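# Move the cart through the door and park it

## Task

Move the utility cart through the self-closing door into the far room and park it in the yellow taped bay. All four of its wheels must be inside the tape, with none resting on the tape itself. The copy paper case must sit in the cart's top tray and not overhang any of its edges. The door must be closed when you finish. One or both robots may be used. If a robot falls over or ends up tilted, the task fails.

## Robot and tools

ROBOTS. There are two identical Hello Robot Stretch 4 units, r1 and r2, each with one arm. Each has an omni-wheel base, a mast carrying a lift, a telescoping arm that reaches forward, and a wrist (yaw, pitch, roll) ending in a two-finger gripper. They stand about 1.6 m tall, and the edge of the base is no more than 0.23 m from the base origin. The robots do not coordinate on their own. Two bases given the same drive command can end up as much as about 3 cm apart per metre, which matters when both hold one load.

FRAMES. All distances are in metres and all angles in radians. The base frame sits on the floor beneath the centre of the base, with x forward, y left and z up. hand_pose is a point between the open fingertips, given in this frame, and it is only approximate. The odometry frame is where the base frame was when the scene began. base_odometry is built from wheel rotation, so any slip is counted as travel. Its heading runs from -3.142 to 3.142, with left positive. Each robot reports only in its own frames, so you can judge where one robot is relative to the other only from images, lidar_m and wrist_depth_mm.

move. Arguments: r1, r2, cameras, blocking. blocking must be false, otherwise the call is refused. The call returns after about 0.5 s while the motion carries on. Each robot gets its own object. A robot you omit receives nothing new, but anything it was already doing keeps going. Inside a robot's object you can put "base" and/or "joints", optionally with "speeds", "pace" and "contact_limits". Alternatively, the object can hold only {"end_of_arm": "enable_torque"}, which re-powers any wrist or gripper motor that has switched off.
- base: a relative offset from where the base last reported itself. Options are translate_m (forward positive, -2 to 2), strafe_m (left positive, -2 to 2) or rotate_rad (counter-clockwise positive, -3.2 to 3.2). translate_m and strafe_m may be combined for a straight diagonal drive. rotate_rad cannot be combined with either.
- joints: absolute targets, keyed by joint name.
  - lift_m: 0 to 1.2 (±0.004).
  - arm_m: 0 to 0.55 (±0.004).
  - wrist_yaw_rad: -1.134 to 4.276. 0 points forward, positive turns left, 3.14 is folded back, and above 3.4 the arm may interfere.
  - wrist_pitch_rad: -1.117 to 4.259. 0 is level and 1.57 points down.
  - wrist_roll_rad: -1.117 to 4.259. Positive is clockwise when viewed from behind the gripper.
  - gripper_m: -0.038 to 0.141, the fingertip gap in metres, which can be off by up to 0.015. At -0.02 or lower the fingers press against each other.
  - Wrist tolerances are ±0.02 and the gripper's is ±0.004. A joint target outside its range is clipped, and the result says so. Any other out-of-range value makes the call refused. An unknown key makes it invalid.
- pace: "slow", "default", "fast" or "max". Base speeds are 0.1/0.3/0.4/0.6 m/s and 1/2/3/4 rad/s. Lift speeds are 0.15/0.3/0.4/0.5 m/s. Arm speeds are 0.1/0.4/0.6/0.7 m/s. Above lift 0.2 the base is slowed, down to 0.3 m/s and 1 rad/s at lift 1.2.
- speeds: a top speed for an individual joint (lift, arm or a wrist axis, but not the gripper), capped at its max pace.
- contact_limits: 0 to 1 for arm_m, lift_m, translate_m, strafe_m or rotate_rad. Place each one next to its own command. The default is 0.5. A base limit stays in force until the next action that includes a base. Even at 0, the arm only stops after a firm push. To touch lightly, use limit 0 and aim 1 to 3 mm beyond contact.
- Each motion lasts at most about 14 s.

wait: seconds from 0 to 10, plus cameras. It commands nothing. It returns early once a commanded robot comes to rest. wait(0) shows the "earlier move" line.

stop: takes only cameras. It brakes every running motion on both robots. Braked joints may keep pressing on whatever they touch. It also re-holds wheels that were left slack.

zoom_image: camera (one camera name) and region [x0, y0, x1, y1] in pixels, with the origin at the top-left and a maximum size of 504 by 504. It works only on a camera that appeared in the latest images.

finished_scene: scene, the number of the scene being ended. This cannot be undone. The goal must hold with no help from the robots afterwards.

cameras (in any call): r1_head_camera, r1_head_left_camera, r1_head_right_camera, r1_wrist_camera, the matching r2_ names, or "all". Omitting it returns all cameras. An empty list returns none.

RESULTS.
- "move: r1 done; r2 ..." gives each moved robot's outcome.
- base_status and joint_status show moving, done, off_target (at rest but short of target, possibly still pushing), contact_stop (held back and now slack), time_out (target dropped), limit_stop_at_own_body, limit_stop_at_tilt (lean above 6 degrees, so the robot goes slack until it levels) or torque_fault (a wrist or gripper motor is limp until you send enable_torque).
- on_its_own lists things the robot did without being commanded.
- "as last shown" marks robots that were not commanded.
- "pictures" gives the order of the images.
- lidar_m has 12 sectors of 30 degrees each, starting straight ahead and going counter-clockwise (4th left, 7th behind, 10th right). "-" means nothing was seen, or something is closer than 0.25 m.
- wrist_depth_mm is a 7x7 grid of depths from 100 to 2000 mm.
- base_tilt is in degrees, with forward and right positive.
- If turned_by_wheels and turned_by_imu differ by more than about 0.1 rad over one move, the base slipped or hit something.
- motor_effort is in percent, with peaks in brackets. servo_current is in mA.
- A stop you did not command cancels every later move and wait in the same reply, and so does a refused call.

GRIPPING. To grip, send a gripper_m more than 0.015 below the object's width. About 0.06 below resists being tugged. To close behind a handle, send -0.02. Confirm a grip from servo_current, not from the status. A load of 1 kg needs a lift contact limit of at least 0.15, and 2 kg needs at least 0.3.

AVOID.
- Robot-to-robot presses, including a gripper closing on the other robot's fingers. These can end the scene.
- Driving a base that is already touching the other robot.
- Turning or stopping with more than 1 kg held and arm_m above 0.2, especially at fast pace.
- Strong pushes with the gripper held high.
- Self-collision poses:
  - gripper over the base with lift below about 0.2 (0.45 when pointing down);
  - wrist tilted up together with a roll;
  - yaw plus pitch below about -1.1;
  - tilting or rolling while folded back.
- Drops, slams, hard hits and letting go of moving objects.
- Loose objects may occasionally be nudged by outside forces.

Each tool is called after "Emit:" as a command line: name --argument value for each argument, lists and objects as JSON in quotes; but a table of rows of numbers goes row by row, as --pt "numbers of a row", without its own name.

## Session

Emit:
move

Scene clock: 0.00 s.
r1.base_odometry: x=+0.000 y=+0.000 heading=+0.000
r1.turned_by_wheels: +0.000
r1.turned_by_imu: +0.000
r1.base_tilt: forward=-1.6 right=+1.3
r1.lidar_m: 1.92 2.25 3.81 1.93 0.97 0.84 0.83 0.93 0.77 0.76 0.93 1.59
r1.base_status: not commanded
r1.joint_positions: lift_m=+0.127 arm_m=+0.000 wrist_yaw_rad=+3.089 wrist_pitch_rad=+0.002 wrist_roll_rad=+0.000 gripper_m=+0.056
r1.joint_status: not commanded
r1.measured_speeds: all 0
r1.motor_effort: lift_m=+20 arm_m=-4 wheel_0=+0 wheel_1=+1 wheel_2=+1
r1.servo_current: wrist_yaw_rad=39 wrist_pitch_rad=46 wrist_roll_rad=65 gripper_m=39
r1.hand_pose: x=-0.1125 y=+0.1024 z=+0.3046 quat_wxyz=(+0.026, -0.001, +0.000, +1.000) (m; r1's base frame)
r1.wrist_depth_mm: 137 138 - - - - - / 113 139 - - - - - / 117 140 224 - - - - / 137 161 - - - - - / - - - - - - - / - - 191 - 187 - - / 842 759 750 788 788 732 768
r2.base_odometry: x=+0.000 y=+0.000 heading=+0.000
r2.turned_by_wheels: +0.000
r2.turned_by_imu: +0.000
r2.base_tilt: forward=-0.6 right=+0.1
r2.lidar_m: 2.02 1.45 1.40 1.49 2.01 2.22 2.34 3.17 1.60 3.62 2.59 2.46
r2.base_status: not commanded
r2.joint_positions: lift_m=+0.295 arm_m=+0.000 wrist_yaw_rad=+3.133 wrist_pitch_rad=+0.002 wrist_roll_rad=+0.000 gripper_m=+0.056
r2.joint_status: not commanded
r2.measured_speeds: all 0
r2.motor_effort: lift_m=+18 arm_m=-4 wheel_0=+0 wheel_1=-1 wheel_2=+0
r2.servo_current: wrist_yaw_rad=46 wrist_pitch_rad=39 wrist_roll_rad=46 gripper_m=59
r2.hand_pose: x=-0.1167 y=+0.0898 z=+0.4727 quat_wxyz=(+0.004, -0.001, +0.000, +1.000) (m; r2's base frame)
r2.wrist_depth_mm: - 140 - - - - - / - 126 150 - - - - / - 130 185 - - - - / 144 143 272 - - - - / 229 - - - - - - / 226 1576 196 1576 190 1618 1464 / 226 1060 1138 - - 1025 1060
pictures: r1_head_camera, r1_head_left_camera, r1_head_right_camera, r1_wrist_camera, r2_head_camera, r2_head_left_camera, r2_head_right_camera, r2_wrist_camera
Images, in order (width x height): r1_head_camera 420x560, r1_head_left_camera 420x672, r1_head_right_camera 420x672, r1_wrist_camera 616x392, r2_head_camera 420x560, r2_head_left_camera 420x672, r2_head_right_camera 420x672, r2_wrist_camera 616x392.

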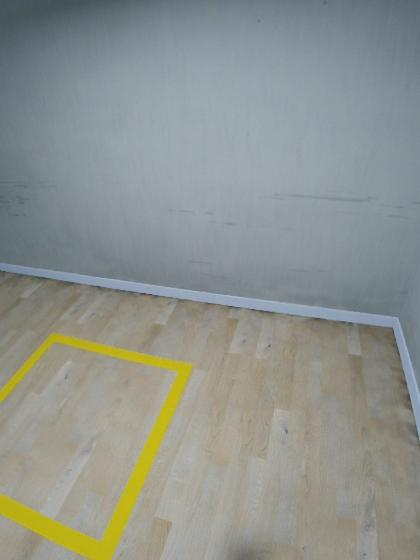

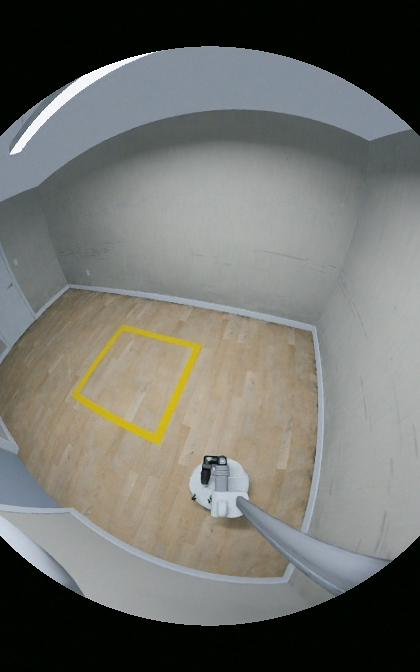

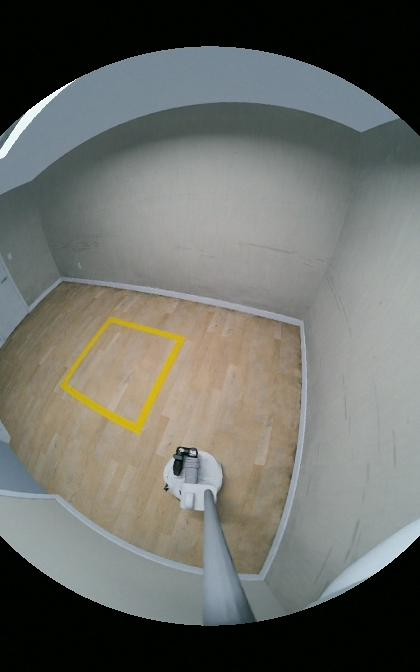

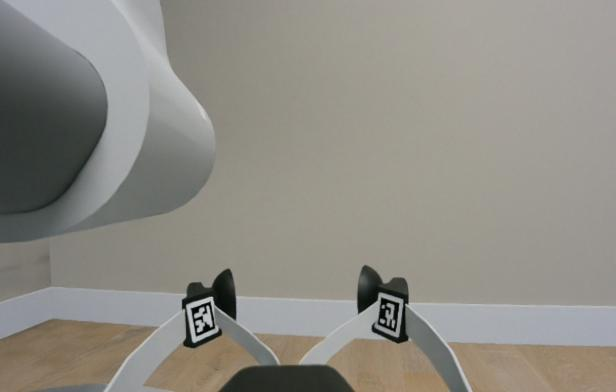

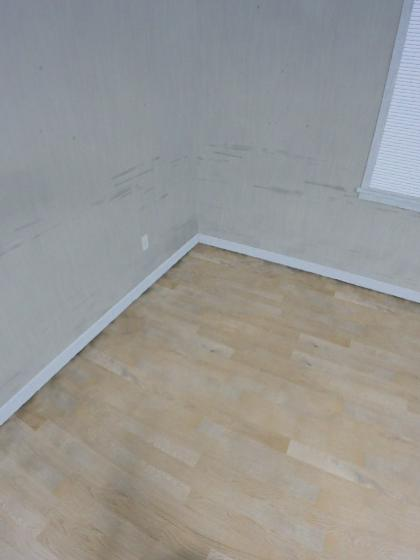

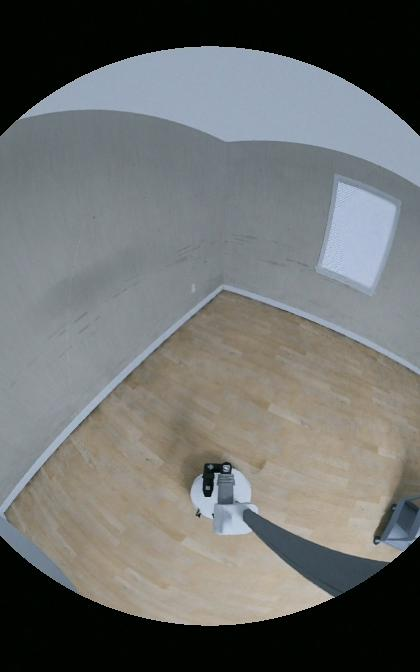

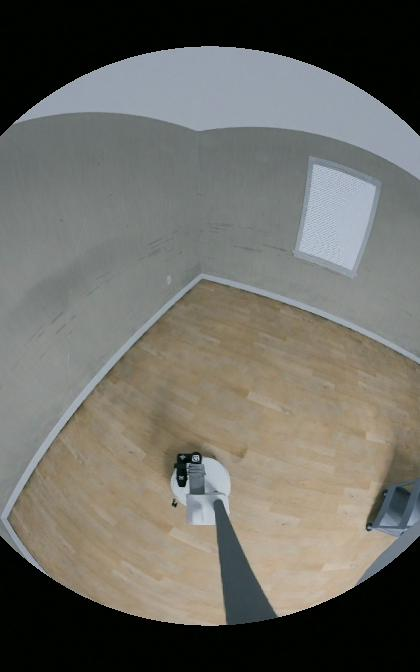

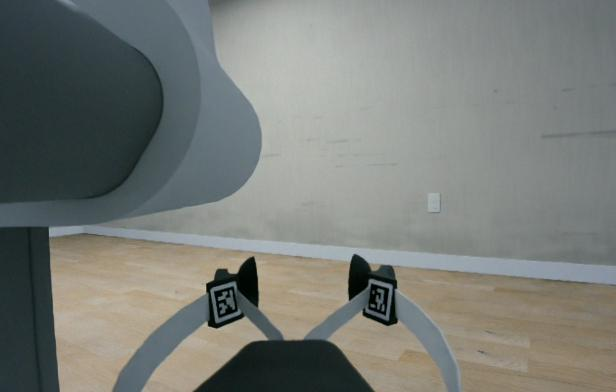

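Emit:
move --r1 '{"base":{"rotate_rad":1.3}}' --r2 '{"base":{"rotate_rad":-1.6}}' --blocking false --cameras '[]'

Emit:
wait --seconds 2 --cameras '[]'

Emit:
wait --seconds 1

Scene clock: 3.97 s.
move: r1 moving; r2 moving
r1.base_odometry: x=+0.000 y=+0.000 heading=+0.252
r1.turned_by_wheels: +0.252
r1.turned_by_imu: +0.252
r1.base_tilt: forward=-1.6 right=+1.2
r1.lidar_m: 1.98 2.71 3.66 1.25 0.89 0.80 0.87 0.80 0.77 0.82 1.11 1.92
r1.base_status: rotate_rad moving
r1.joint_positions: lift_m=+0.127 arm_m=+0.000 wrist_yaw_rad=+3.089 wrist_pitch_rad=+0.002 wrist_roll_rad=+0.000 gripper_m=+0.056
r1.joint_status: not commanded
r1.measured_speeds: translate_m=-0.001 strafe_m=-0.001 rotate_rad=+0.980 lift_m=+0.000 arm_m=+0.000 wrist_yaw_rad=+0.000 wrist_pitch_rad=+0.000 wrist_roll_rad=+0.000
r1.motor_effort: lift_m=+20(20) arm_m=-4(4) wheel_0=-8(9) wheel_1=-6(9) wheel_2=-7(7)
r1.servo_current: wrist_yaw_rad=59(59) wrist_pitch_rad=39(46) wrist_roll_rad=46(59) gripper_m=39(39)
r1.hand_pose: x=-0.1125 y=+0.1024 z=+0.3046 quat_wxyz=(+0.026, -0.001, +0.000, +1.000) (m; r1's base frame)
r1.wrist_depth_mm: 136 138 - - - - - / 113 139 - - - - - / 114 140 226 - - - - / 137 160 - - - - - / - - - - - - - / - 1060 190 - 187 - - / 778 750 750 798 750 699 732
r2.base_odometry: x=+0.000 y=+0.000 heading=-0.252
r2.turned_by_wheels: -0.252
r2.turned_by_imu: -0.244
r2.base_tilt: forward=-0.7 right=+0.1
r2.lidar_m: 2.52 1.62 1.40 1.40 1.67 2.23 2.24 2.64 1.59 1.63 2.93 2.49
r2.base_status: rotate_rad moving
r2.joint_positions: lift_m=+0.295 arm_m=+0.000 wrist_yaw_rad=+3.133 wrist_pitch_rad=+0.002 wrist_roll_rad=+0.000 gripper_m=+0.056
r2.joint_status: not commanded
r2.measured_speeds: translate_m=+0.000 strafe_m=+0.000 rotate_rad=-0.974 lift_m=+0.000 arm_m=+0.000 wrist_yaw_rad=+0.000 wrist_pitch_rad=+0.000 wrist_roll_rad=+0.000
r2.motor_effort: lift_m=+18(18) arm_m=-4(4) wheel_0=+8(9) wheel_1=+8(10) wheel_2=+9(11)
r2.servo_current: wrist_yaw_rad=33(52) wrist_pitch_rad=39(46) wrist_roll_rad=52(52) gripper_m=39(59)
r2.hand_pose: x=-0.1167 y=+0.0898 z=+0.4727 quat_wxyz=(+0.004, -0.001, +0.000, +1.000) (m; r2's base frame)
r2.wrist_depth_mm: - 141 - - - - - / - 127 150 - - - - / - 130 184 - - - - / 144 143 272 - - - - / 229 - - - - - - / 227 1576 196 1576 190 1661 1464 / 226 1060 1138 - - 1060 1060
pictures: none
No camera images: "cameras" was empty.

Scene clock: 5.37 s.
earlier move: r1 done; r2 moving
r1.base_odometry: x=+0.000 y=+0.000 heading=+1.300
r1.turned_by_wheels: +1.048
r1.turned_by_imu: +1.053
r1.base_tilt: forward=-1.6 right=+1.3
r1.lidar_m: 3.79 1.23 0.89 0.83 0.88 0.82 0.77 0.81 1.10 1.93 2.00 2.67
r1.base_status: done
r1.joint_positions: lift_m=+0.127 arm_m=+0.000 wrist_yaw_rad=+3.089 wrist_pitch_rad=+0.002 wrist_roll_rad=+0.000 gripper_m=+0.056
r1.joint_status: not commanded
r1.measured_speeds: all 0
r1.motor_effort: lift_m=+20(20) arm_m=-4(4) wheel_0=-4(10) wheel_1=-1(9) wheel_2=-1(8)
r1.servo_current: wrist_yaw_rad=52(65) wrist_pitch_rad=46(52) wrist_roll_rad=59(65) gripper_m=39(46)
r1.hand_pose: x=-0.1125 y=+0.1024 z=+0.3046 quat_wxyz=(+0.026, -0.001, +0.000, +1.000) (m; r1's base frame)
r1.wrist_depth_mm: 136 138 - - - - - / 113 139 - - - - - / 118 140 229 - - - - / 137 162 - - - - - / - - - - - - - / - - 191 - 187 - - / 788 707 750 143 778 768 809
r2.base_odometry: x=+0.000 y=+0.000 heading=-1.599
r2.turned_by_wheels: -1.347
r2.turned_by_imu: -1.311
r2.base_tilt: forward=-0.6 right=+0.0
r2.lidar_m: 3.64 2.60 2.47 2.05 1.49 1.41 1.47 1.98 2.23 2.32 3.11 1.62
r2.base_status: rotate_rad moving
r2.joint_positions: lift_m=+0.295 arm_m=+0.000 wrist_yaw_rad=+3.133 wrist_pitch_rad=+0.002 wrist_roll_rad=+0.000 gripper_m=+0.056
r2.joint_status: not commanded
r2.measured_speeds: all 0
r2.motor_effort: lift_m=+18(18) arm_m=-4(4) wheel_0=+4(11) wheel_1=+2(11) wheel_2=+5(11)
r2.servo_current: wrist_yaw_rad=39(59) wrist_pitch_rad=46(46) wrist_roll_rad=39(52) gripper_m=46(59)
r2.hand_pose: x=-0.1167 y=+0.0898 z=+0.4727 quat_wxyz=(+0.004, -0.001, +0.000, +1.000) (m; r2's base frame)
r2.wrist_depth_mm: - 140 - - - - - / - 126 141 - - - - / - 129 185 - - - - / 144 143 226 - - - - / 229 - - - - - - / 227 1576 196 1336 190 - - / 226 1078 1138 - - 1042 1060
wait: 1.40 of 2 s (r1 has come to rest)
pictures: none
No camera images: "cameras" was empty.

Scene clock: 5.57 s.
earlier move: r2 done
r1.base_odometry: x=+0.000 y=+0.000 heading=+1.300
r1.turned_by_wheels: +0.000
r1.turned_by_imu: +0.000
r1.base_tilt: forward=-1.6 right=+1.3
r1.lidar_m: 3.78 1.26 0.89 0.84 0.88 0.81 0.76 0.83 1.10 1.90 1.99 2.70
r1.base_status: done
r1.joint_positions: lift_m=+0.127 arm_m=+0.000 wrist_yaw_rad=+3.089 wrist_pitch_rad=+0.002 wrist_roll_rad=+0.000 gripper_m=+0.056
r1.joint_status: not commanded
r1.measured_speeds: all 0
r1.motor_effort: lift_m=+20(20) arm_m=-4(4) wheel_0=-3(10) wheel_1=-1(9) wheel_2=-1(8)
r1.servo_current: wrist_yaw_rad=65(65) wrist_pitch_rad=52(52) wrist_roll_rad=59(65) gripper_m=39(46)
r1.hand_pose: x=-0.1125 y=+0.1024 z=+0.3046 quat_wxyz=(+0.026, -0.001, +0.000, +1.000) (m; r1's base frame)
r1.wrist_depth_mm: 136 139 - - - - - / 113 139 - - - - - / 118 139 229 - - - - / 137 162 - - - - - / - - - - - - - / - - 190 - 187 - - / 788 707 750 143 798 788 820
r2.base_odometry: x=+0.000 y=+0.000 heading=-1.599
r2.turned_by_wheels: +0.000
r2.turned_by_imu: +0.000
r2.base_tilt: forward=-0.7 right=+0.0
r2.lidar_m: 3.69 2.62 2.47 2.04 1.47 1.41 1.46 1.99 2.24 2.30 3.11 1.60
r2.base_status: done
r2.joint_positions: lift_m=+0.295 arm_m=+0.000 wrist_yaw_rad=+3.133 wrist_pitch_rad=+0.002 wrist_roll_rad=+0.000 gripper_m=+0.056
r2.joint_status: not commanded
r2.measured_speeds: all 0
r2.motor_effort: lift_m=+18(18) arm_m=-4(4) wheel_0=+5(11) wheel_1=+3(11) wheel_2=+5(11)
r2.servo_current: wrist_yaw_rad=39(59) wrist_pitch_rad=39(46) wrist_roll_rad=39(52) gripper_m=46(59)
r2.hand_pose: x=-0.1167 y=+0.0898 z=+0.4727 quat_wxyz=(+0.004, -0.001, +0.000, +1.000) (m; r2's base frame)
r2.wrist_depth_mm: - 140 - - - - - / - 126 142 - - - - / - 130 185 - - - - / 144 144 226 - - - - / 229 - - - - - - / 227 1576 196 1308 190 - - / 226 1060 1160 - - 1042 1060
wait: 0.20 of 1 s (r2 has come to rest)
pictures: r1_head_camera, r1_head_left_camera, r1_head_right_camera, r1_wrist_camera, r2_head_camera, r2_head_left_camera, r2_head_right_camera, r2_wrist_camera
Images, in order (width x height): r1_head_camera 420x560, r1_head_left_camera 420x672, r1_head_right_camera 420x672, r1_wrist_camera 616x392, r2_head_camera 420x560, r2_head_left_camera 420x672, r2_head_right_camera 420x672, r2_wrist_camera 616x392.

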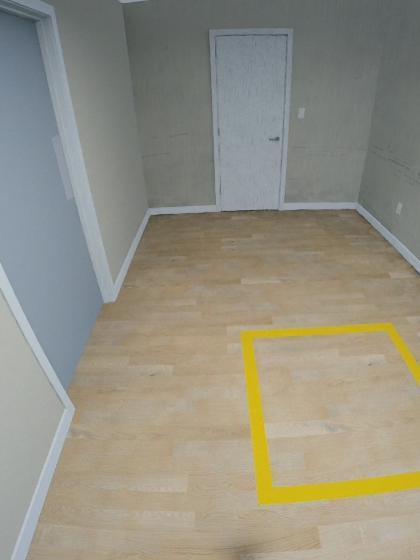

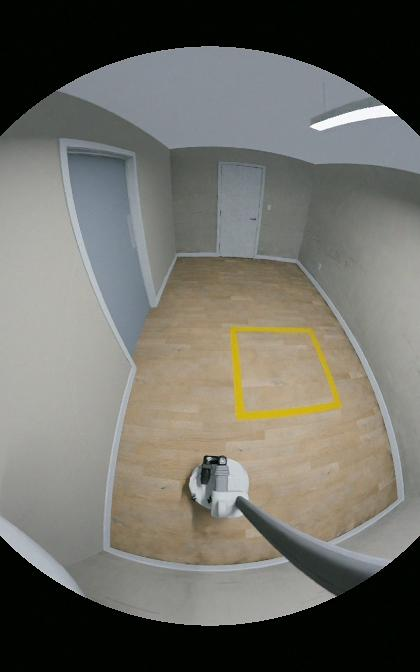

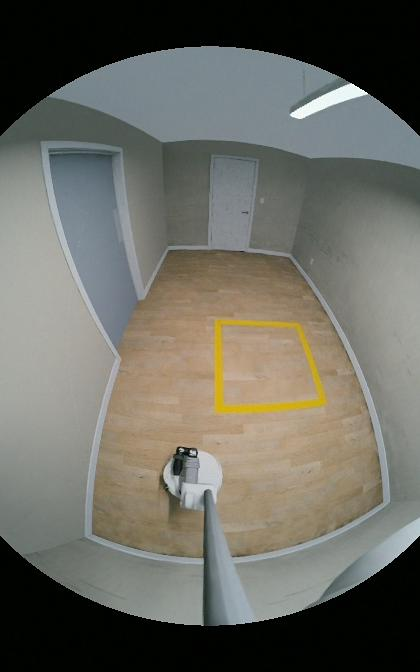

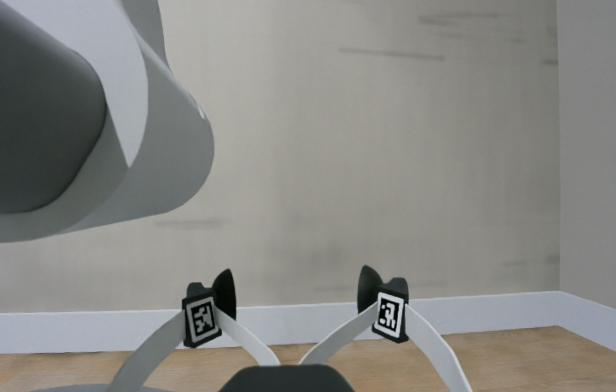

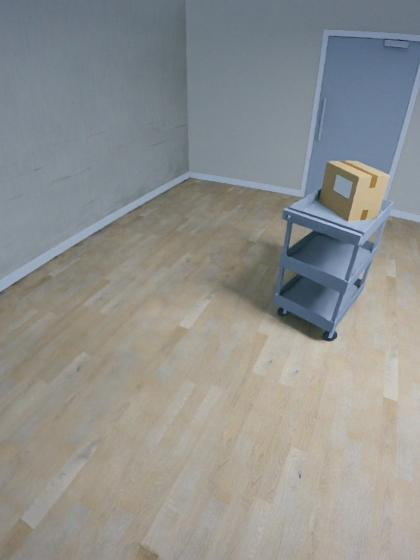

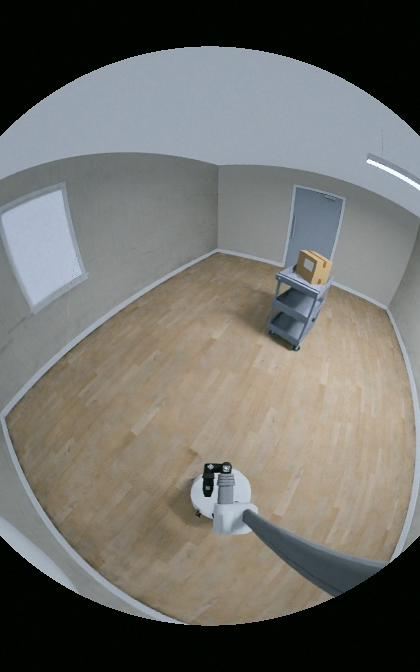

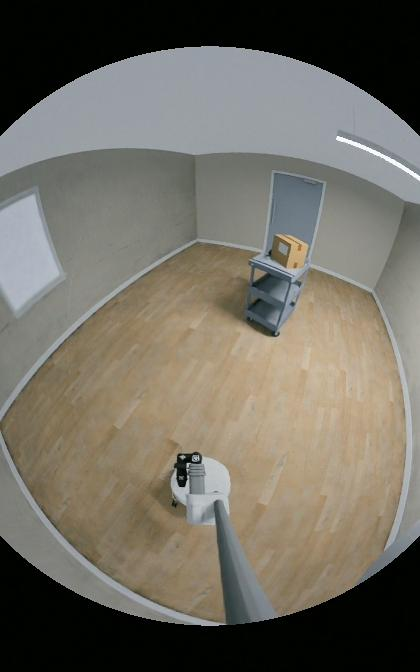

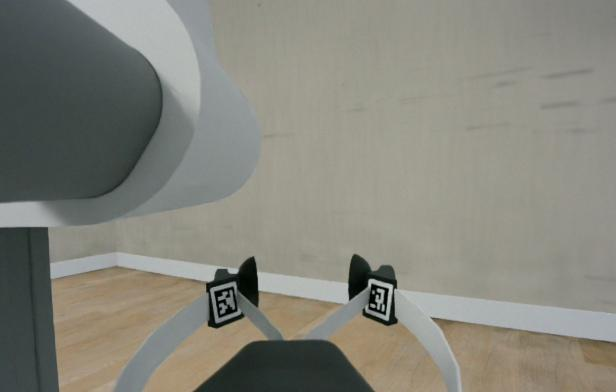

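Emit:
zoom_image --camera "r2_head_camera" --region '[240, 10, 420, 350]'

Emit:
zoom_image --camera "r1_head_camera" --region '[0, 0, 180, 420]'

Emit:
zoom_image --camera "r2_head_right_camera" --region '[220, 160, 340, 360]'

Scaled by 1.482 from the camera's 420x560 image, which has a finer 1200x1600 frame.

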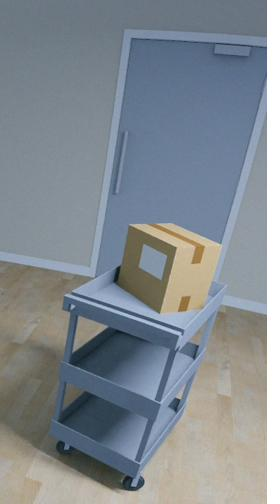

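Scaled by 1.200 from the camera's 420x560 image, which has a finer 600x800 frame.

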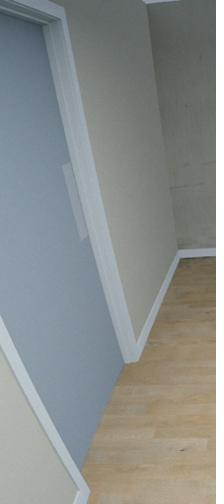

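Scaled by 2.520 from the camera's 420x672 image, which has a finer 600x960 frame.

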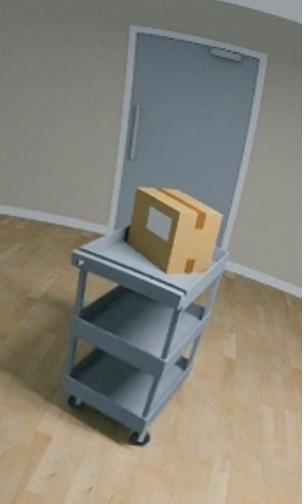

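Emit:
move --r1 '{"base":{"translate_m":1.25},"joints":{"lift_m":0.5,"wrist_yaw_rad":0,"gripper_m":-0.02}}' --r2 '{"base":{"translate_m":0.9},"joints":{"lift_m":0.75,"wrist_yaw_rad":0}}' --blocking false --cameras '[]'

Emit:
wait --seconds 6 --cameras '[]'

Emit:
wait --seconds 6

Scene clock: 61.10 s.
move: r1 moving; r2 moving
r1.base_odometry: x=+0.008 y=+0.030 heading=+1.300
r1.turned_by_wheels: +0.000
r1.turned_by_imu: +0.000
r1.base_tilt: forward=-1.6 right=+1.2
r1.lidar_m: 3.81 1.26 0.88 0.82 0.88 0.86 0.80 0.83 1.15 1.93 1.99 2.67
r1.base_status: translate_m moving
r1.joint_positions: lift_m=+0.164 arm_m=+0.000 wrist_yaw_rad=+2.503 wrist_pitch_rad=+0.002 wrist_roll_rad=+0.000 gripper_m=+0.037
r1.joint_status: lift_m moving; wrist_yaw_rad moving; gripper_m moving
r1.measured_speeds: translate_m=+0.122 strafe_m=+0.000 rotate_rad=+0.000 lift_m=+0.146 arm_m=+0.000 wrist_yaw_rad=-1.822 wrist_pitch_rad=+0.000 wrist_roll_rad=+0.000
r1.motor_effort: lift_m=+27(27) arm_m=-4(4) wheel_0=+3(9) wheel_1=+6(7) wheel_2=-9(9)
r1.servo_current: wrist_yaw_rad=91(124) wrist_pitch_rad=39(46) wrist_roll_rad=65(65) gripper_m=111(111)
r1.hand_pose: x=-0.0085 y=+0.2421 z=+0.3421 quat_wxyz=(+0.314, -0.001, +0.000, +0.949) (m; r1's base frame)
r1.wrist_depth_mm: - - - - - - - / - - - - - - - / - - - - - - - / - - - - - - - / - - - - - - - / - - 188 1078 188 - - / - 156 820 158 768 - -
r2.base_odometry: x=-0.001 y=-0.031 heading=-1.599
r2.turned_by_wheels: +0.000
r2.turned_by_imu: +0.001
r2.base_tilt: forward=-0.7 right=+0.1
r2.lidar_m: 3.61 2.57 2.46 2.10 1.47 1.40 1.52 2.07 2.23 2.33 3.16 1.56
r2.base_status: translate_m moving
r2.joint_positions: lift_m=+0.333 arm_m=+0.000 wrist_yaw_rad=+2.571 wrist_pitch_rad=+0.002 wrist_roll_rad=+0.000 gripper_m=+0.056
r2.joint_status: lift_m moving; wrist_yaw_rad moving
r2.measured_speeds: translate_m=+0.123 strafe_m=+0.000 rotate_rad=-0.001 lift_m=+0.146 arm_m=+0.000 wrist_yaw_rad=-1.734 wrist_pitch_rad=+0.000 wrist_roll_rad=+0.000
r2.motor_effort: lift_m=+26(26) arm_m=-4(4) wheel_0=+8(10) wheel_1=+7(8) wheel_2=-12(12)
r2.servo_current: wrist_yaw_rad=91(111) wrist_pitch_rad=39(46) wrist_roll_rad=52(59) gripper_m=46(52)
r2.hand_pose: x=-0.0245 y=+0.2294 z=+0.5104 quat_wxyz=(+0.282, -0.001, +0.000, +0.960) (m; r2's base frame)
r2.wrist_depth_mm: - - - - - - - / - - - - - - - / 242 - - - - - - / - - - - - - - / - - - - - - - / 1499 1499 190 171 190 - 1397 / 1205 1118 1229 - - 1098 1118
pictures: none
No camera images: "cameras" was empty.

Scene clock: 65.10 s.
earlier move: r1 moving; r2 done
r1.base_odometry: x=+0.310 y=+1.115 heading=+1.300
r1.turned_by_wheels: +0.000
r1.turned_by_imu: +0.000
r1.base_tilt: forward=-1.6 right=+1.2
r1.lidar_m: 2.74 1.29 1.01 0.89 0.92 1.23 1.93 2.03 2.03 1.88 1.95 2.63
r1.base_status: translate_m moving
r1.joint_positions: lift_m=+0.500 arm_m=+0.000 wrist_yaw_rad=+0.003 wrist_pitch_rad=+0.002 wrist_roll_rad=+0.000 gripper_m=-0.019
r1.joint_status: all done
r1.measured_speeds: translate_m=+0.219 strafe_m=+0.000 rotate_rad=+0.001 lift_m=+0.000 arm_m=+0.000 wrist_yaw_rad=+0.000 wrist_pitch_rad=+0.000 wrist_roll_rad=+0.000
r1.motor_effort: lift_m=+25(29) arm_m=-4(4) wheel_0=+4(9) wheel_1=+2(8) wheel_2=-1(11)
r1.servo_current: wrist_yaw_rad=39(124) wrist_pitch_rad=52(52) wrist_roll_rad=59(65) gripper_m=65(137)
r1.hand_pose: x=+0.4596 y=-0.0866 z=+0.6771 quat_wxyz=(+1.000, +0.000, +0.001, +0.001) (m; r1's base frame)
r1.wrist_depth_mm: - - - - - - - / - - - - - - - / - - - - - - - / - - - - - - - / - - - - - - - / - - - 198 - - - / 1464 1576 179 183 154 1537 1661
r2.base_odometry: x=-0.025 y=-0.900 heading=-1.599
r2.turned_by_wheels: +0.000
r2.turned_by_imu: +0.001
r2.base_tilt: forward=-0.7 right=+0.1
r2.lidar_m: 3.04 2.21 2.04 2.14 2.30 2.18 2.29 2.80 2.66 2.77 0.92 0.92
r2.base_status: done
r2.joint_positions: lift_m=+0.750 arm_m=+0.000 wrist_yaw_rad=+0.003 wrist_pitch_rad=+0.002 wrist_roll_rad=+0.000 gripper_m=+0.056
r2.joint_status: all done
r2.measured_speeds: all 0
r2.motor_effort: lift_m=+21(26) arm_m=-4(4) wheel_0=+1(10) wheel_1=+4(8) wheel_2=-2(14)
r2.servo_current: wrist_yaw_rad=52(156) wrist_pitch_rad=39(46) wrist_roll_rad=46(59) gripper_m=46(52)
r2.hand_pose: x=+0.4596 y=-0.0866 z=+0.9275 quat_wxyz=(+1.000, +0.000, +0.001, +0.001) (m; r2's base frame)
r2.wrist_depth_mm: - - - - - - - / - - - - - - - / - - - - - - - / - - - - - - - / - - - - - - - / - - 196 - 192 - - / - 1808 - - - - 1921
wait: 4.00 of 6 s (r2 has come to rest)
pictures: none
No camera images: "cameras" was empty.

Scene clock: 66.27 s.
earlier move: r1 done
r1.base_odometry: x=+0.335 y=+1.204 heading=+1.300
r1.turned_by_wheels: +0.000
r1.turned_by_imu: +0.000
r1.base_tilt: forward=-1.6 right=+1.3
r1.lidar_m: 2.65 1.33 1.01 0.89 0.91 1.25 1.99 2.12 2.00 1.88 1.98 2.63
r1.base_status: done
r1.joint_positions: lift_m=+0.500 arm_m=+0.000 wrist_yaw_rad=+0.003 wrist_pitch_rad=+0.002 wrist_roll_rad=+0.000 gripper_m=-0.019
r1.joint_status: all done
r1.measured_speeds: all 0
r1.motor_effort: lift_m=+25(29) arm_m=-4(4) wheel_0=+1(9) wheel_1=+0(8) wheel_2=+1(11)
r1.servo_current: wrist_yaw_rad=52(124) wrist_pitch_rad=52(52) wrist_roll_rad=59(65) gripper_m=52(137)
r1.hand_pose: x=+0.4596 y=-0.0866 z=+0.6771 quat_wxyz=(+1.000, +0.000, +0.001, +0.001) (m; r1's base frame)
r1.wrist_depth_mm: - - - - - - - / - - - - - - - / - - - - - - - / - - - - - - - / - - - - - - - / - - - 199 - - - / 1499 1618 179 183 154 1576 1618
r2.base_odometry: x=-0.025 y=-0.900 heading=-1.599
r2.turned_by_wheels: +0.000
r2.turned_by_imu: +0.000
r2.base_tilt: forward=-0.7 right=+0.0
r2.lidar_m: 3.06 2.17 2.04 2.15 2.31 2.18 2.28 2.79 2.63 2.78 0.90 0.91
r2.base_status: done
r2.joint_positions: lift_m=+0.750 arm_m=+0.000 wrist_yaw_rad=+0.003 wrist_pitch_rad=+0.002 wrist_roll_rad=+0.000 gripper_m=+0.056
r2.joint_status: all done
r2.measured_speeds: all 0
r2.motor_effort: lift_m=+21(26) arm_m=-4(4) wheel_0=+1(10) wheel_1=+3(8) wheel_2=-2(14)
r2.servo_current: wrist_yaw_rad=46(156) wrist_pitch_rad=33(46) wrist_roll_rad=59(59) gripper_m=52(52)
r2.hand_pose: x=+0.4596 y=-0.0866 z=+0.9275 quat_wxyz=(+1.000, +0.000, +0.001, +0.001) (m; r2's base frame)
r2.wrist_depth_mm: - - - - - - - / - - - - - - - / - - - - - - - / - - - - - - - / - - - - - - - / - - 196 - 192 - - / - 1863 - - - - 1921
wait: 1.17 of 6 s (r1 has come to rest)
pictures: r1_head_camera, r1_head_left_camera, r1_head_right_camera, r1_wrist_camera, r2_head_camera, r2_head_left_camera, r2_head_right_camera, r2_wrist_camera
Images, in order (width x height): r1_head_camera 420x560, r1_head_left_camera 420x672, r1_head_right_camera 420x672, r1_wrist_camera 616x392, r2_head_camera 420x560, r2_head_left_camera 420x672, r2_head_right_camera 420x672, r2_wrist_camera 616x392.

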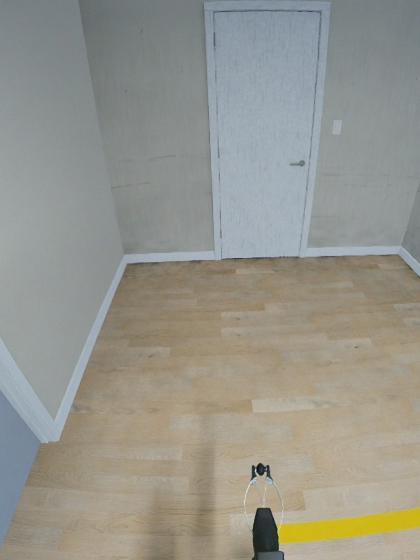

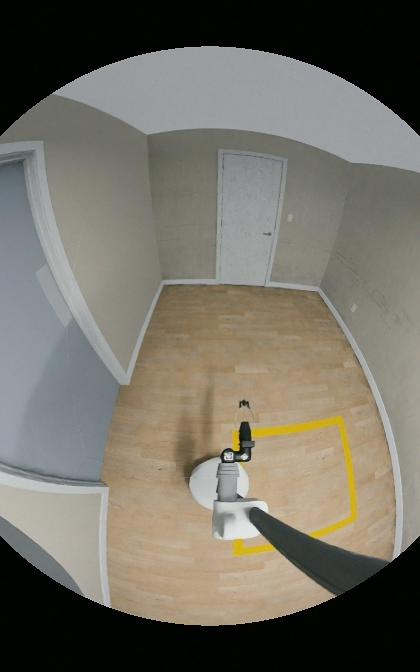

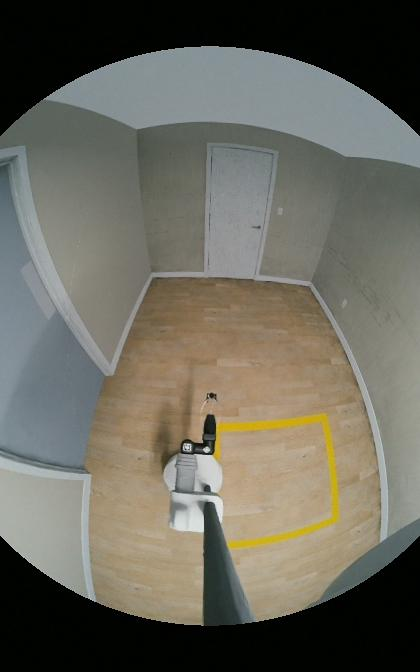

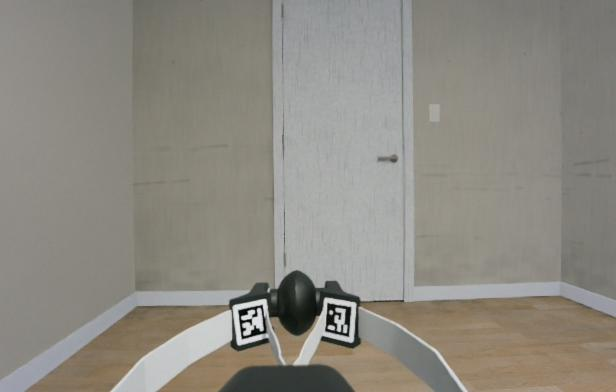

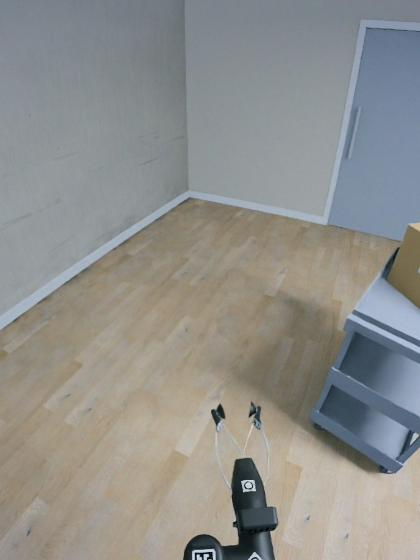

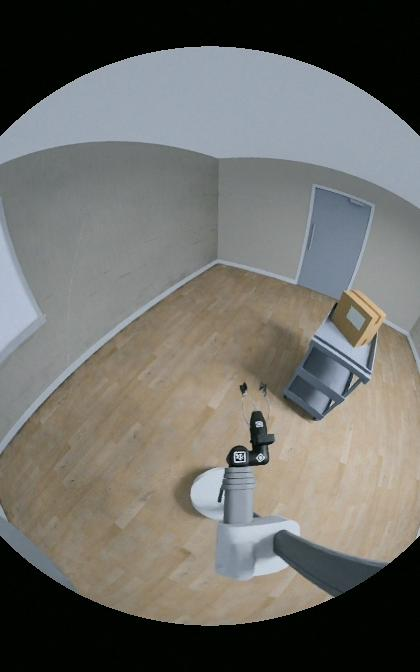

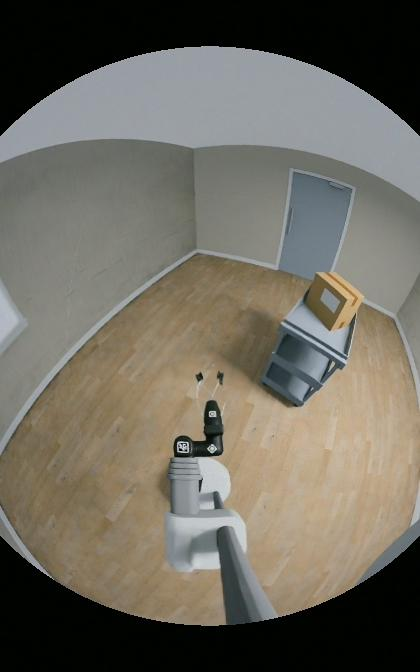

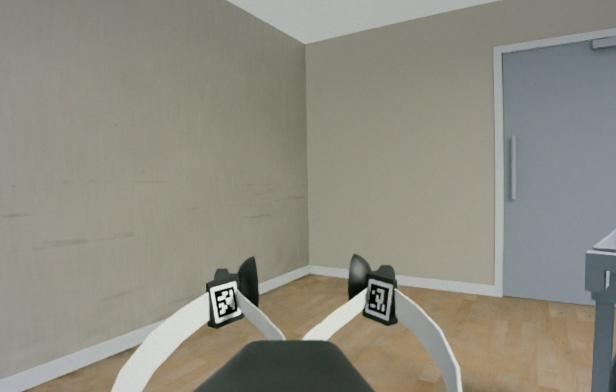

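Emit:
move --r1 '{"base":{"translate_m":0.5}}' --r2 '{"base":{"rotate_rad":-0.53}}' --blocking false --cameras '[]'

Emit:
wait --seconds 2.5 --cameras '[]'

Emit:
wait --seconds 2 --cameras '["r2_head_camera","r2_head_right_camera","r2_wrist_camera"]'

Emit:
move --r1 '{"base":{"rotate_rad":1.57}}' --blocking false --cameras '["r2_head_right_camera"]'

Scene clock: 78.07 s.
move: r1 moving; r2 moving
r1.base_odometry: x=+0.343 y=+1.235 heading=+1.300
r1.turned_by_wheels: +0.000
r1.turned_by_imu: +0.000
r1.base_tilt: forward=-1.6 right=+1.3
r1.lidar_m: 2.62 1.34 1.01 0.92 0.90 1.23 2.05 2.15 2.01 1.89 1.97 2.66
r1.base_status: translate_m moving
r1.joint_positions: lift_m=+0.500 arm_m=+0.000 wrist_yaw_rad=+0.003 wrist_pitch_rad=+0.002 wrist_roll_rad=+0.000 gripper_m=-0.019
r1.joint_status: not commanded
r1.measured_speeds: translate_m=+0.121 strafe_m=-0.001 rotate_rad=+0.002 lift_m=+0.000 arm_m=+0.000 wrist_yaw_rad=+0.000 wrist_pitch_rad=+0.000 wrist_roll_rad=+0.000
r1.motor_effort: lift_m=+25(25) arm_m=-4(4) wheel_0=+7(8) wheel_1=+5(6) wheel_2=-8(8)
r1.servo_current: wrist_yaw_rad=39(65) wrist_pitch_rad=46(52) wrist_roll_rad=46(59) gripper_m=52(59)
r1.hand_pose: x=+0.4596 y=-0.0866 z=+0.6771 quat_wxyz=(+1.000, +0.000, +0.001, +0.001) (m; r1's base frame)
r1.wrist_depth_mm: - - - - - - - / - - - - - - - / - - - - - - - / - - - - - - - / - - - - - - - / - - - 198 - - - / 1464 1618 179 184 154 1576 1618
r2.base_odometry: x=-0.025 y=-0.900 heading=-1.850
r2.turned_by_wheels: -0.252
r2.turned_by_imu: -0.244
r2.base_tilt: forward=-0.7 right=+0.1
r2.lidar_m: 3.54 2.45 2.07 2.05 2.43 2.21 2.19 2.55 2.66 2.64 0.97 0.92
r2.base_status: rotate_rad moving
r2.joint_positions: lift_m=+0.750 arm_m=+0.000 wrist_yaw_rad=+0.003 wrist_pitch_rad=+0.002 wrist_roll_rad=+0.000 gripper_m=+0.056
r2.joint_status: not commanded
r2.measured_speeds: translate_m=+0.001 strafe_m=+0.000 rotate_rad=-0.974 lift_m=+0.000 arm_m=+0.000 wrist_yaw_rad=+0.000 wrist_pitch_rad=+0.000 wrist_roll_rad=+0.000
r2.motor_effort: lift_m=+21(21) arm_m=-4(4) wheel_0=+8(8) wheel_1=+8(10) wheel_2=+10(10)
r2.servo_current: wrist_yaw_rad=39(59) wrist_pitch_rad=46(46) wrist_roll_rad=39(46) gripper_m=46(52)
r2.hand_pose: x=+0.4596 y=-0.0866 z=+0.9275 quat_wxyz=(+1.000, +0.000, +0.001, +0.001) (m; r2's base frame)
r2.wrist_depth_mm: - - - - - - - / - - - - - - - / - - - - - - - / - - - - - - 831 / - - - - - 960 788 / - - 196 - 191 - - / 1921 1921 - - - - -
pictures: none
No camera images: "cameras" was empty.

Scene clock: 78.90 s.
earlier move: r1 moving; r2 done
r1.base_odometry: x=+0.394 y=+1.417 heading=+1.300
r1.turned_by_wheels: +0.000
r1.turned_by_imu: +0.000
r1.base_tilt: forward=-1.6 right=+1.3
r1.lidar_m: 2.44 1.33 1.00 0.97 0.95 1.26 2.23 2.35 1.99 1.88 1.96 2.55
r1.base_status: translate_m moving
r1.joint_positions: lift_m=+0.500 arm_m=+0.000 wrist_yaw_rad=+0.003 wrist_pitch_rad=+0.002 wrist_roll_rad=+0.000 gripper_m=-0.019
r1.joint_status: not commanded
r1.measured_speeds: translate_m=+0.298 strafe_m=-0.001 rotate_rad=-0.004 lift_m=+0.000 arm_m=+0.000 wrist_yaw_rad=+0.000 wrist_pitch_rad=+0.000 wrist_roll_rad=+0.000
r1.motor_effort: lift_m=+24(25) arm_m=-4(4) wheel_0=+4(9) wheel_1=+4(7) wheel_2=-5(10)
r1.servo_current: wrist_yaw_rad=26(65) wrist_pitch_rad=46(52) wrist_roll_rad=52(59) gripper_m=52(59)
r1.hand_pose: x=+0.4596 y=-0.0866 z=+0.6771 quat_wxyz=(+1.000, +0.000, +0.001, +0.001) (m; r1's base frame)
r1.wrist_depth_mm: - - - - - - - / - - - - - - - / - - - - - - - / - - - - - - - / - - - - - - - / - - - 200 - - - / 1499 1576 179 184 154 1576 1661
r2.base_odometry: x=-0.025 y=-0.900 heading=-2.128
r2.turned_by_wheels: -0.278
r2.turned_by_imu: -0.270
r2.base_tilt: forward=-0.6 right=+0.0
r2.lidar_m: 0.93 3.04 2.21 2.04 2.16 2.29 2.17 2.26 2.81 2.66 2.75 0.91
r2.base_status: done
r2.joint_positions: lift_m=+0.750 arm_m=+0.000 wrist_yaw_rad=+0.003 wrist_pitch_rad=+0.002 wrist_roll_rad=+0.000 gripper_m=+0.056
r2.joint_status: not commanded
r2.measured_speeds: all 0
r2.motor_effort: lift_m=+21(21) arm_m=-4(4) wheel_0=+2(8) wheel_1=+3(10) wheel_2=+4(10)
r2.servo_current: wrist_yaw_rad=46(59) wrist_pitch_rad=33(46) wrist_roll_rad=59(59) gripper_m=52(52)
r2.hand_pose: x=+0.4595 y=-0.0867 z=+0.9275 quat_wxyz=(+1.000, +0.000, +0.001, +0.001) (m; r2's base frame)
r2.wrist_depth_mm: - - - - - - - / - - - - - - - / - - - - - - - / - - - - 1008 1008 - / - - - - 931 - - / - - 196 - 189 - - / - 1983 - - - - 1921
wait: 0.83 of 2.5 s (r2 has come to rest)
pictures: none
No camera images: "cameras" was empty.

Scene clock: 80.73 s.
earlier move: r1 done
r1.base_odometry: x=+0.468 y=+1.686 heading=+1.300
r1.turned_by_wheels: +0.000
r1.turned_by_imu: +0.000
r1.base_tilt: forward=-1.6 right=+1.3
r1.lidar_m: 2.18 1.34 0.96 0.98 1.00 1.26 2.52 2.61 1.99 1.86 1.93 2.28
r1.base_status: done
r1.joint_positions: lift_m=+0.500 arm_m=+0.000 wrist_yaw_rad=+0.003 wrist_pitch_rad=+0.002 wrist_roll_rad=+0.000 gripper_m=-0.019
r1.joint_status: not commanded
r1.measured_speeds: all 0
r1.motor_effort: lift_m=+24(25) arm_m=-4(4) wheel_0=+1(9) wheel_1=+1(7) wheel_2=+2(10)
r1.servo_current: wrist_yaw_rad=52(72) wrist_pitch_rad=39(52) wrist_roll_rad=59(65) gripper_m=52(59)
r1.hand_pose: x=+0.4596 y=-0.0866 z=+0.6771 quat_wxyz=(+1.000, +0.000, +0.001, +0.001) (m; r1's base frame)
r1.wrist_depth_mm: - - - 1983 1983 - - / - - - 1921 1983 - - / - - - 1921 1921 - - / - - - - - - - / - - - 1983 - - - / - - 183 198 - - - / 1537 1576 179 184 154 1618 1618
r2.base_odometry: x=-0.025 y=-0.900 heading=-2.128
r2.turned_by_wheels: +0.000
r2.turned_by_imu: +0.000
r2.base_tilt: forward=-0.7 right=+0.1
r2.lidar_m: 0.92 3.01 2.18 2.05 2.14 2.32 2.19 2.30 2.73 2.66 2.75 0.91
r2.base_status: done
r2.joint_positions: lift_m=+0.750 arm_m=+0.000 wrist_yaw_rad=+0.003 wrist_pitch_rad=+0.002 wrist_roll_rad=+0.000 gripper_m=+0.056
r2.joint_status: not commanded
r2.measured_speeds: all 0
r2.motor_effort: lift_m=+21(21) arm_m=-4(4) wheel_0=+2(8) wheel_1=+3(10) wheel_2=+4(10)
r2.servo_current: wrist_yaw_rad=59(59) wrist_pitch_rad=39(46) wrist_roll_rad=46(65) gripper_m=46(59)
r2.hand_pose: x=+0.4595 y=-0.0867 z=+0.9275 quat_wxyz=(+1.000, +0.000, +0.001, +0.001) (m; r2's base frame)
r2.wrist_depth_mm: - - - - - - - / - - - - - - - / - - - - - - - / - - - - 991 1008 - / - - - - 917 - - / - - 196 - 187 - - / - 1983 - - - - 1983
wait: 1.83 of 2 s (r1 has come to rest)
pictures: r2_head_camera, r2_head_right_camera, r2_wrist_camera
Images, in order (width x height): r2_head_camera 420x560, r2_head_right_camera 420x672, r2_wrist_camera 616x392.

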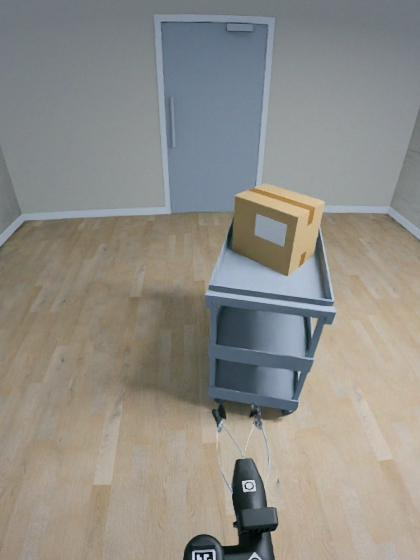

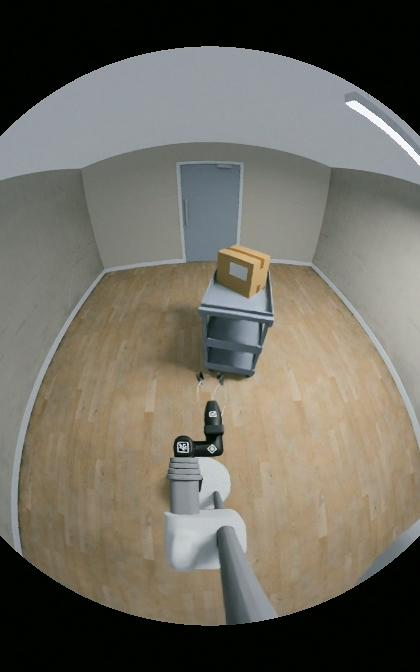

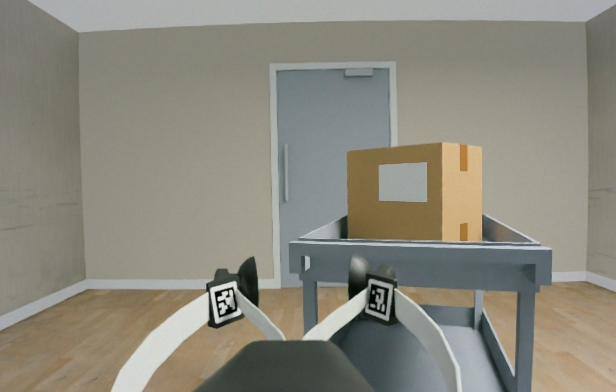

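Scene clock: 81.23 s.
move: r1 moving
r1.base_odometry: x=+0.468 y=+1.686 heading=+1.552
r1.turned_by_wheels: +0.252
r1.turned_by_imu: +0.252
r1.base_tilt: forward=-1.5 right=+1.3
r1.lidar_m: 1.95 1.06 0.96 0.97 1.11 1.73 2.51 2.25 1.91 1.90 2.14 2.19
r1.base_status: rotate_rad moving
r1.joint_positions: lift_m=+0.500 arm_m=+0.000 wrist_yaw_rad=+0.003 wrist_pitch_rad=+0.002 wrist_roll_rad=+0.000 gripper_m=-0.019
r1.joint_status: not commanded
r1.measured_speeds: translate_m=+0.001 strafe_m=+0.001 rotate_rad=+0.972 lift_m=+0.000 arm_m=+0.000 wrist_yaw_rad=+0.000 wrist_pitch_rad=+0.000 wrist_roll_rad=+0.000
r1.motor_effort: lift_m=+24(25) arm_m=-4(4) wheel_0=-8(9) wheel_1=-5(8) wheel_2=-7(7)
r1.servo_current: wrist_yaw_rad=39(72) wrist_pitch_rad=52(52) wrist_roll_rad=52(59) gripper_m=52(52)
r1.hand_pose: x=+0.4595 y=-0.0867 z=+0.6771 quat_wxyz=(+1.000, +0.000, +0.001, +0.001) (m; r1's base frame)
r1.wrist_depth_mm: - - - - 1921 - 1756 / - - - - 1921 - 1756 / - - - - 1863 - 1808 / - - - - 1863 - 1808 / - - - - 1983 - 1808 / - - - 198 179 - 1808 / - 1281 179 183 154 1576 1537
r2: as last shown
r2.lidar_m: 0.90 3.01 2.19 2.04 2.14 2.31 2.18 2.27 2.79 2.66 2.77 0.91
r2.motor_effort: lift_m=+21(21) arm_m=-4(4) wheel_0=+2(2) wheel_1=+3(3) wheel_2=+4(5)
r2.servo_current: wrist_yaw_rad=39(59) wrist_pitch_rad=46(46) wrist_roll_rad=52(65) gripper_m=39(52)
r2.wrist_depth_mm: - - - - - - - / - - - - - - - / - - - - - - - / - - - - 991 1008 - / - - - - 931 - - / - - 196 - 188 - - / - 1921 - - - - 1921
pictures: r2_head_right_camera
Images, in order (width x height): r2_head_right_camera 420x672.

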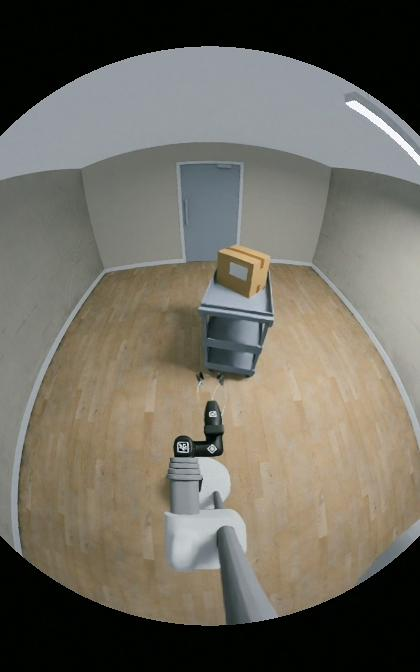

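Emit:
zoom_image --camera "r2_head_right_camera" --region '[180, 230, 300, 390]'

Emit:
move --cameras '["r1_head_camera","r1_head_left_camera","r1_wrist_camera","r2_head_camera"]'

Emit:
zoom_image --camera "r2_head_camera" --region '[190, 170, 350, 420]'

Scaled by 3.150 from the camera's 420x672 image, which has a finer 600x960 frame.

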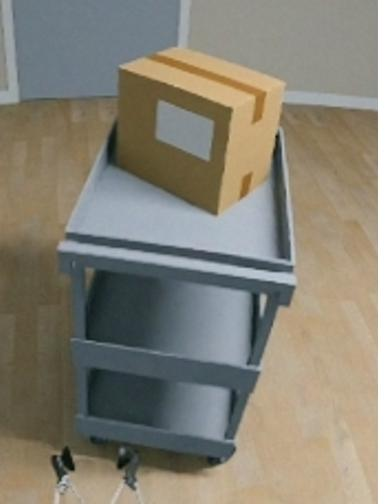

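Scene clock: 86.43 s.
earlier move: r1 done
r1.base_odometry: x=+0.468 y=+1.686 heading=+2.870
r1.turned_by_wheels: +1.318
r1.turned_by_imu: +1.325
r1.base_tilt: forward=-1.6 right=+1.3
r1.lidar_m: 0.97 1.01 1.24 2.50 2.59 1.97 1.87 1.97 2.24 2.18 1.34 0.95
r1.base_status: done
r1.joint_positions: lift_m=+0.500 arm_m=+0.000 wrist_yaw_rad=+0.003 wrist_pitch_rad=+0.002 wrist_roll_rad=+0.000 gripper_m=-0.019
r1.joint_status: not commanded
r1.measured_speeds: all 0
r1.motor_effort: lift_m=+24(25) arm_m=-4(4) wheel_0=-3(9) wheel_1=+0(10) wheel_2=+0(8)
r1.servo_current: wrist_yaw_rad=52(72) wrist_pitch_rad=39(52) wrist_roll_rad=39(72) gripper_m=52(59)
r1.hand_pose: x=+0.4595 y=-0.0867 z=+0.6772 quat_wxyz=(+1.000, +0.000, +0.001, +0.001) (m; r1's base frame)
r1.wrist_depth_mm: - - - - 768 - - / - - - - 759 - - / - - - - 741 - - / - - - - 750 - - / - - - - 759 - - / - - 183 198 715 - - / - 133 163 147 144 - -
r2.base_odometry: x=-0.025 y=-0.900 heading=-2.128
r2.turned_by_wheels: +0.000
r2.turned_by_imu: +0.001
r2.base_tilt: forward=-0.7 right=+0.1
r2.lidar_m: 0.89 2.97 2.19 2.04 2.14 2.31 2.17 2.28 2.79 2.65 2.76 0.90
r2.base_status: not commanded
r2.joint_positions: lift_m=+0.750 arm_m=+0.000 wrist_yaw_rad=+0.003 wrist_pitch_rad=+0.002 wrist_roll_rad=+0.000 gripper_m=+0.056
r2.joint_status: not commanded
r2.measured_speeds: all 0
r2.motor_effort: lift_m=+21(21) arm_m=-4(4) wheel_0=+2(2) wheel_1=+3(3) wheel_2=+4(5)
r2.servo_current: wrist_yaw_rad=46(59) wrist_pitch_rad=39(46) wrist_roll_rad=46(65) gripper_m=46(59)
r2.hand_pose: x=+0.4595 y=-0.0867 z=+0.9275 quat_wxyz=(+1.000, +0.000, +0.001, +0.001) (m; r2's base frame)
r2.wrist_depth_mm: - - - - - - - / - - - - - - - / - - - - - - - / - - - - 1008 1008 - / - - - - 946 - - / - - 196 - 189 - - / - 1983 - - - - 1921
pictures: r1_head_camera, r1_head_left_camera, r1_wrist_camera, r2_head_camera
Images, in order (width x height): r1_head_camera 420x560, r1_head_left_camera 420x672, r1_wrist_camera 616x392, r2_head_camera 420x560.

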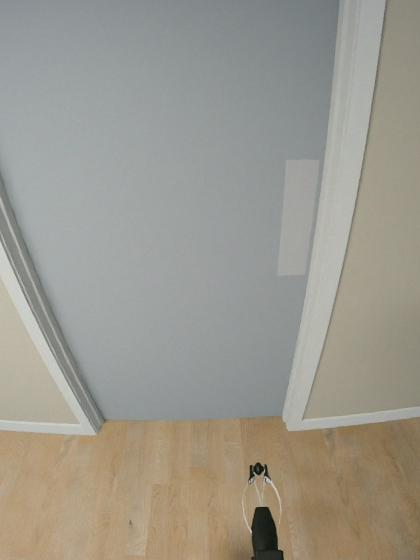

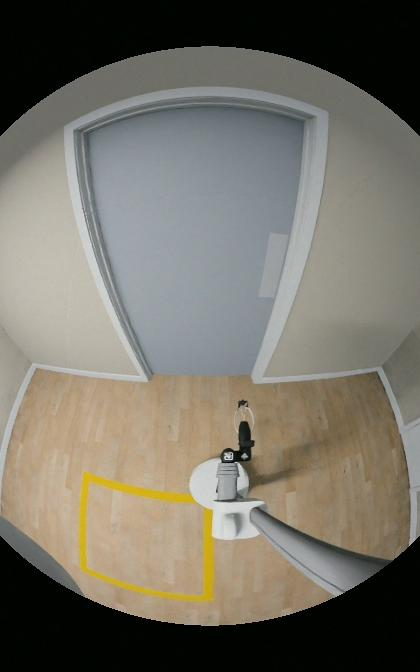

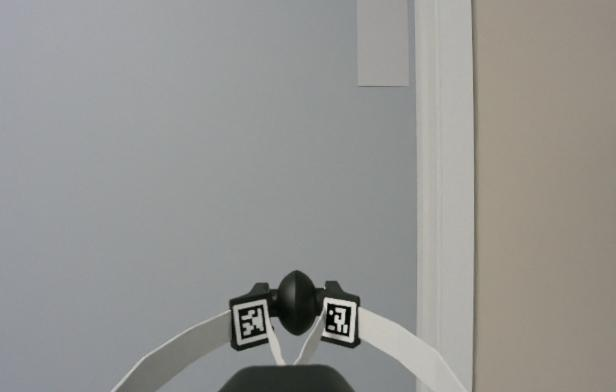

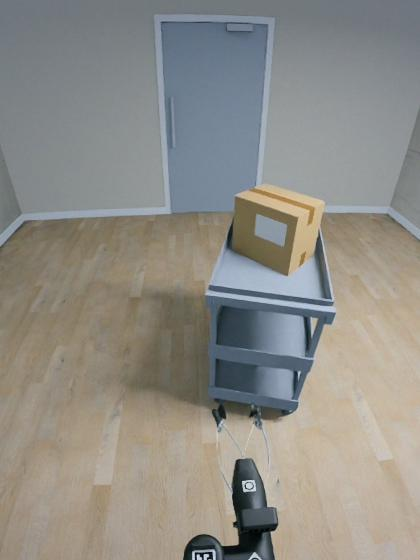

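Scaled by 2.016 from the camera's 420x560 image, which has a finer 1200x1600 frame.

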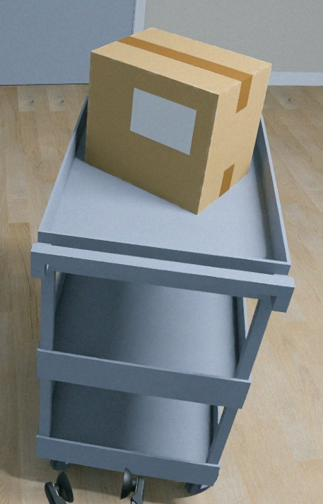

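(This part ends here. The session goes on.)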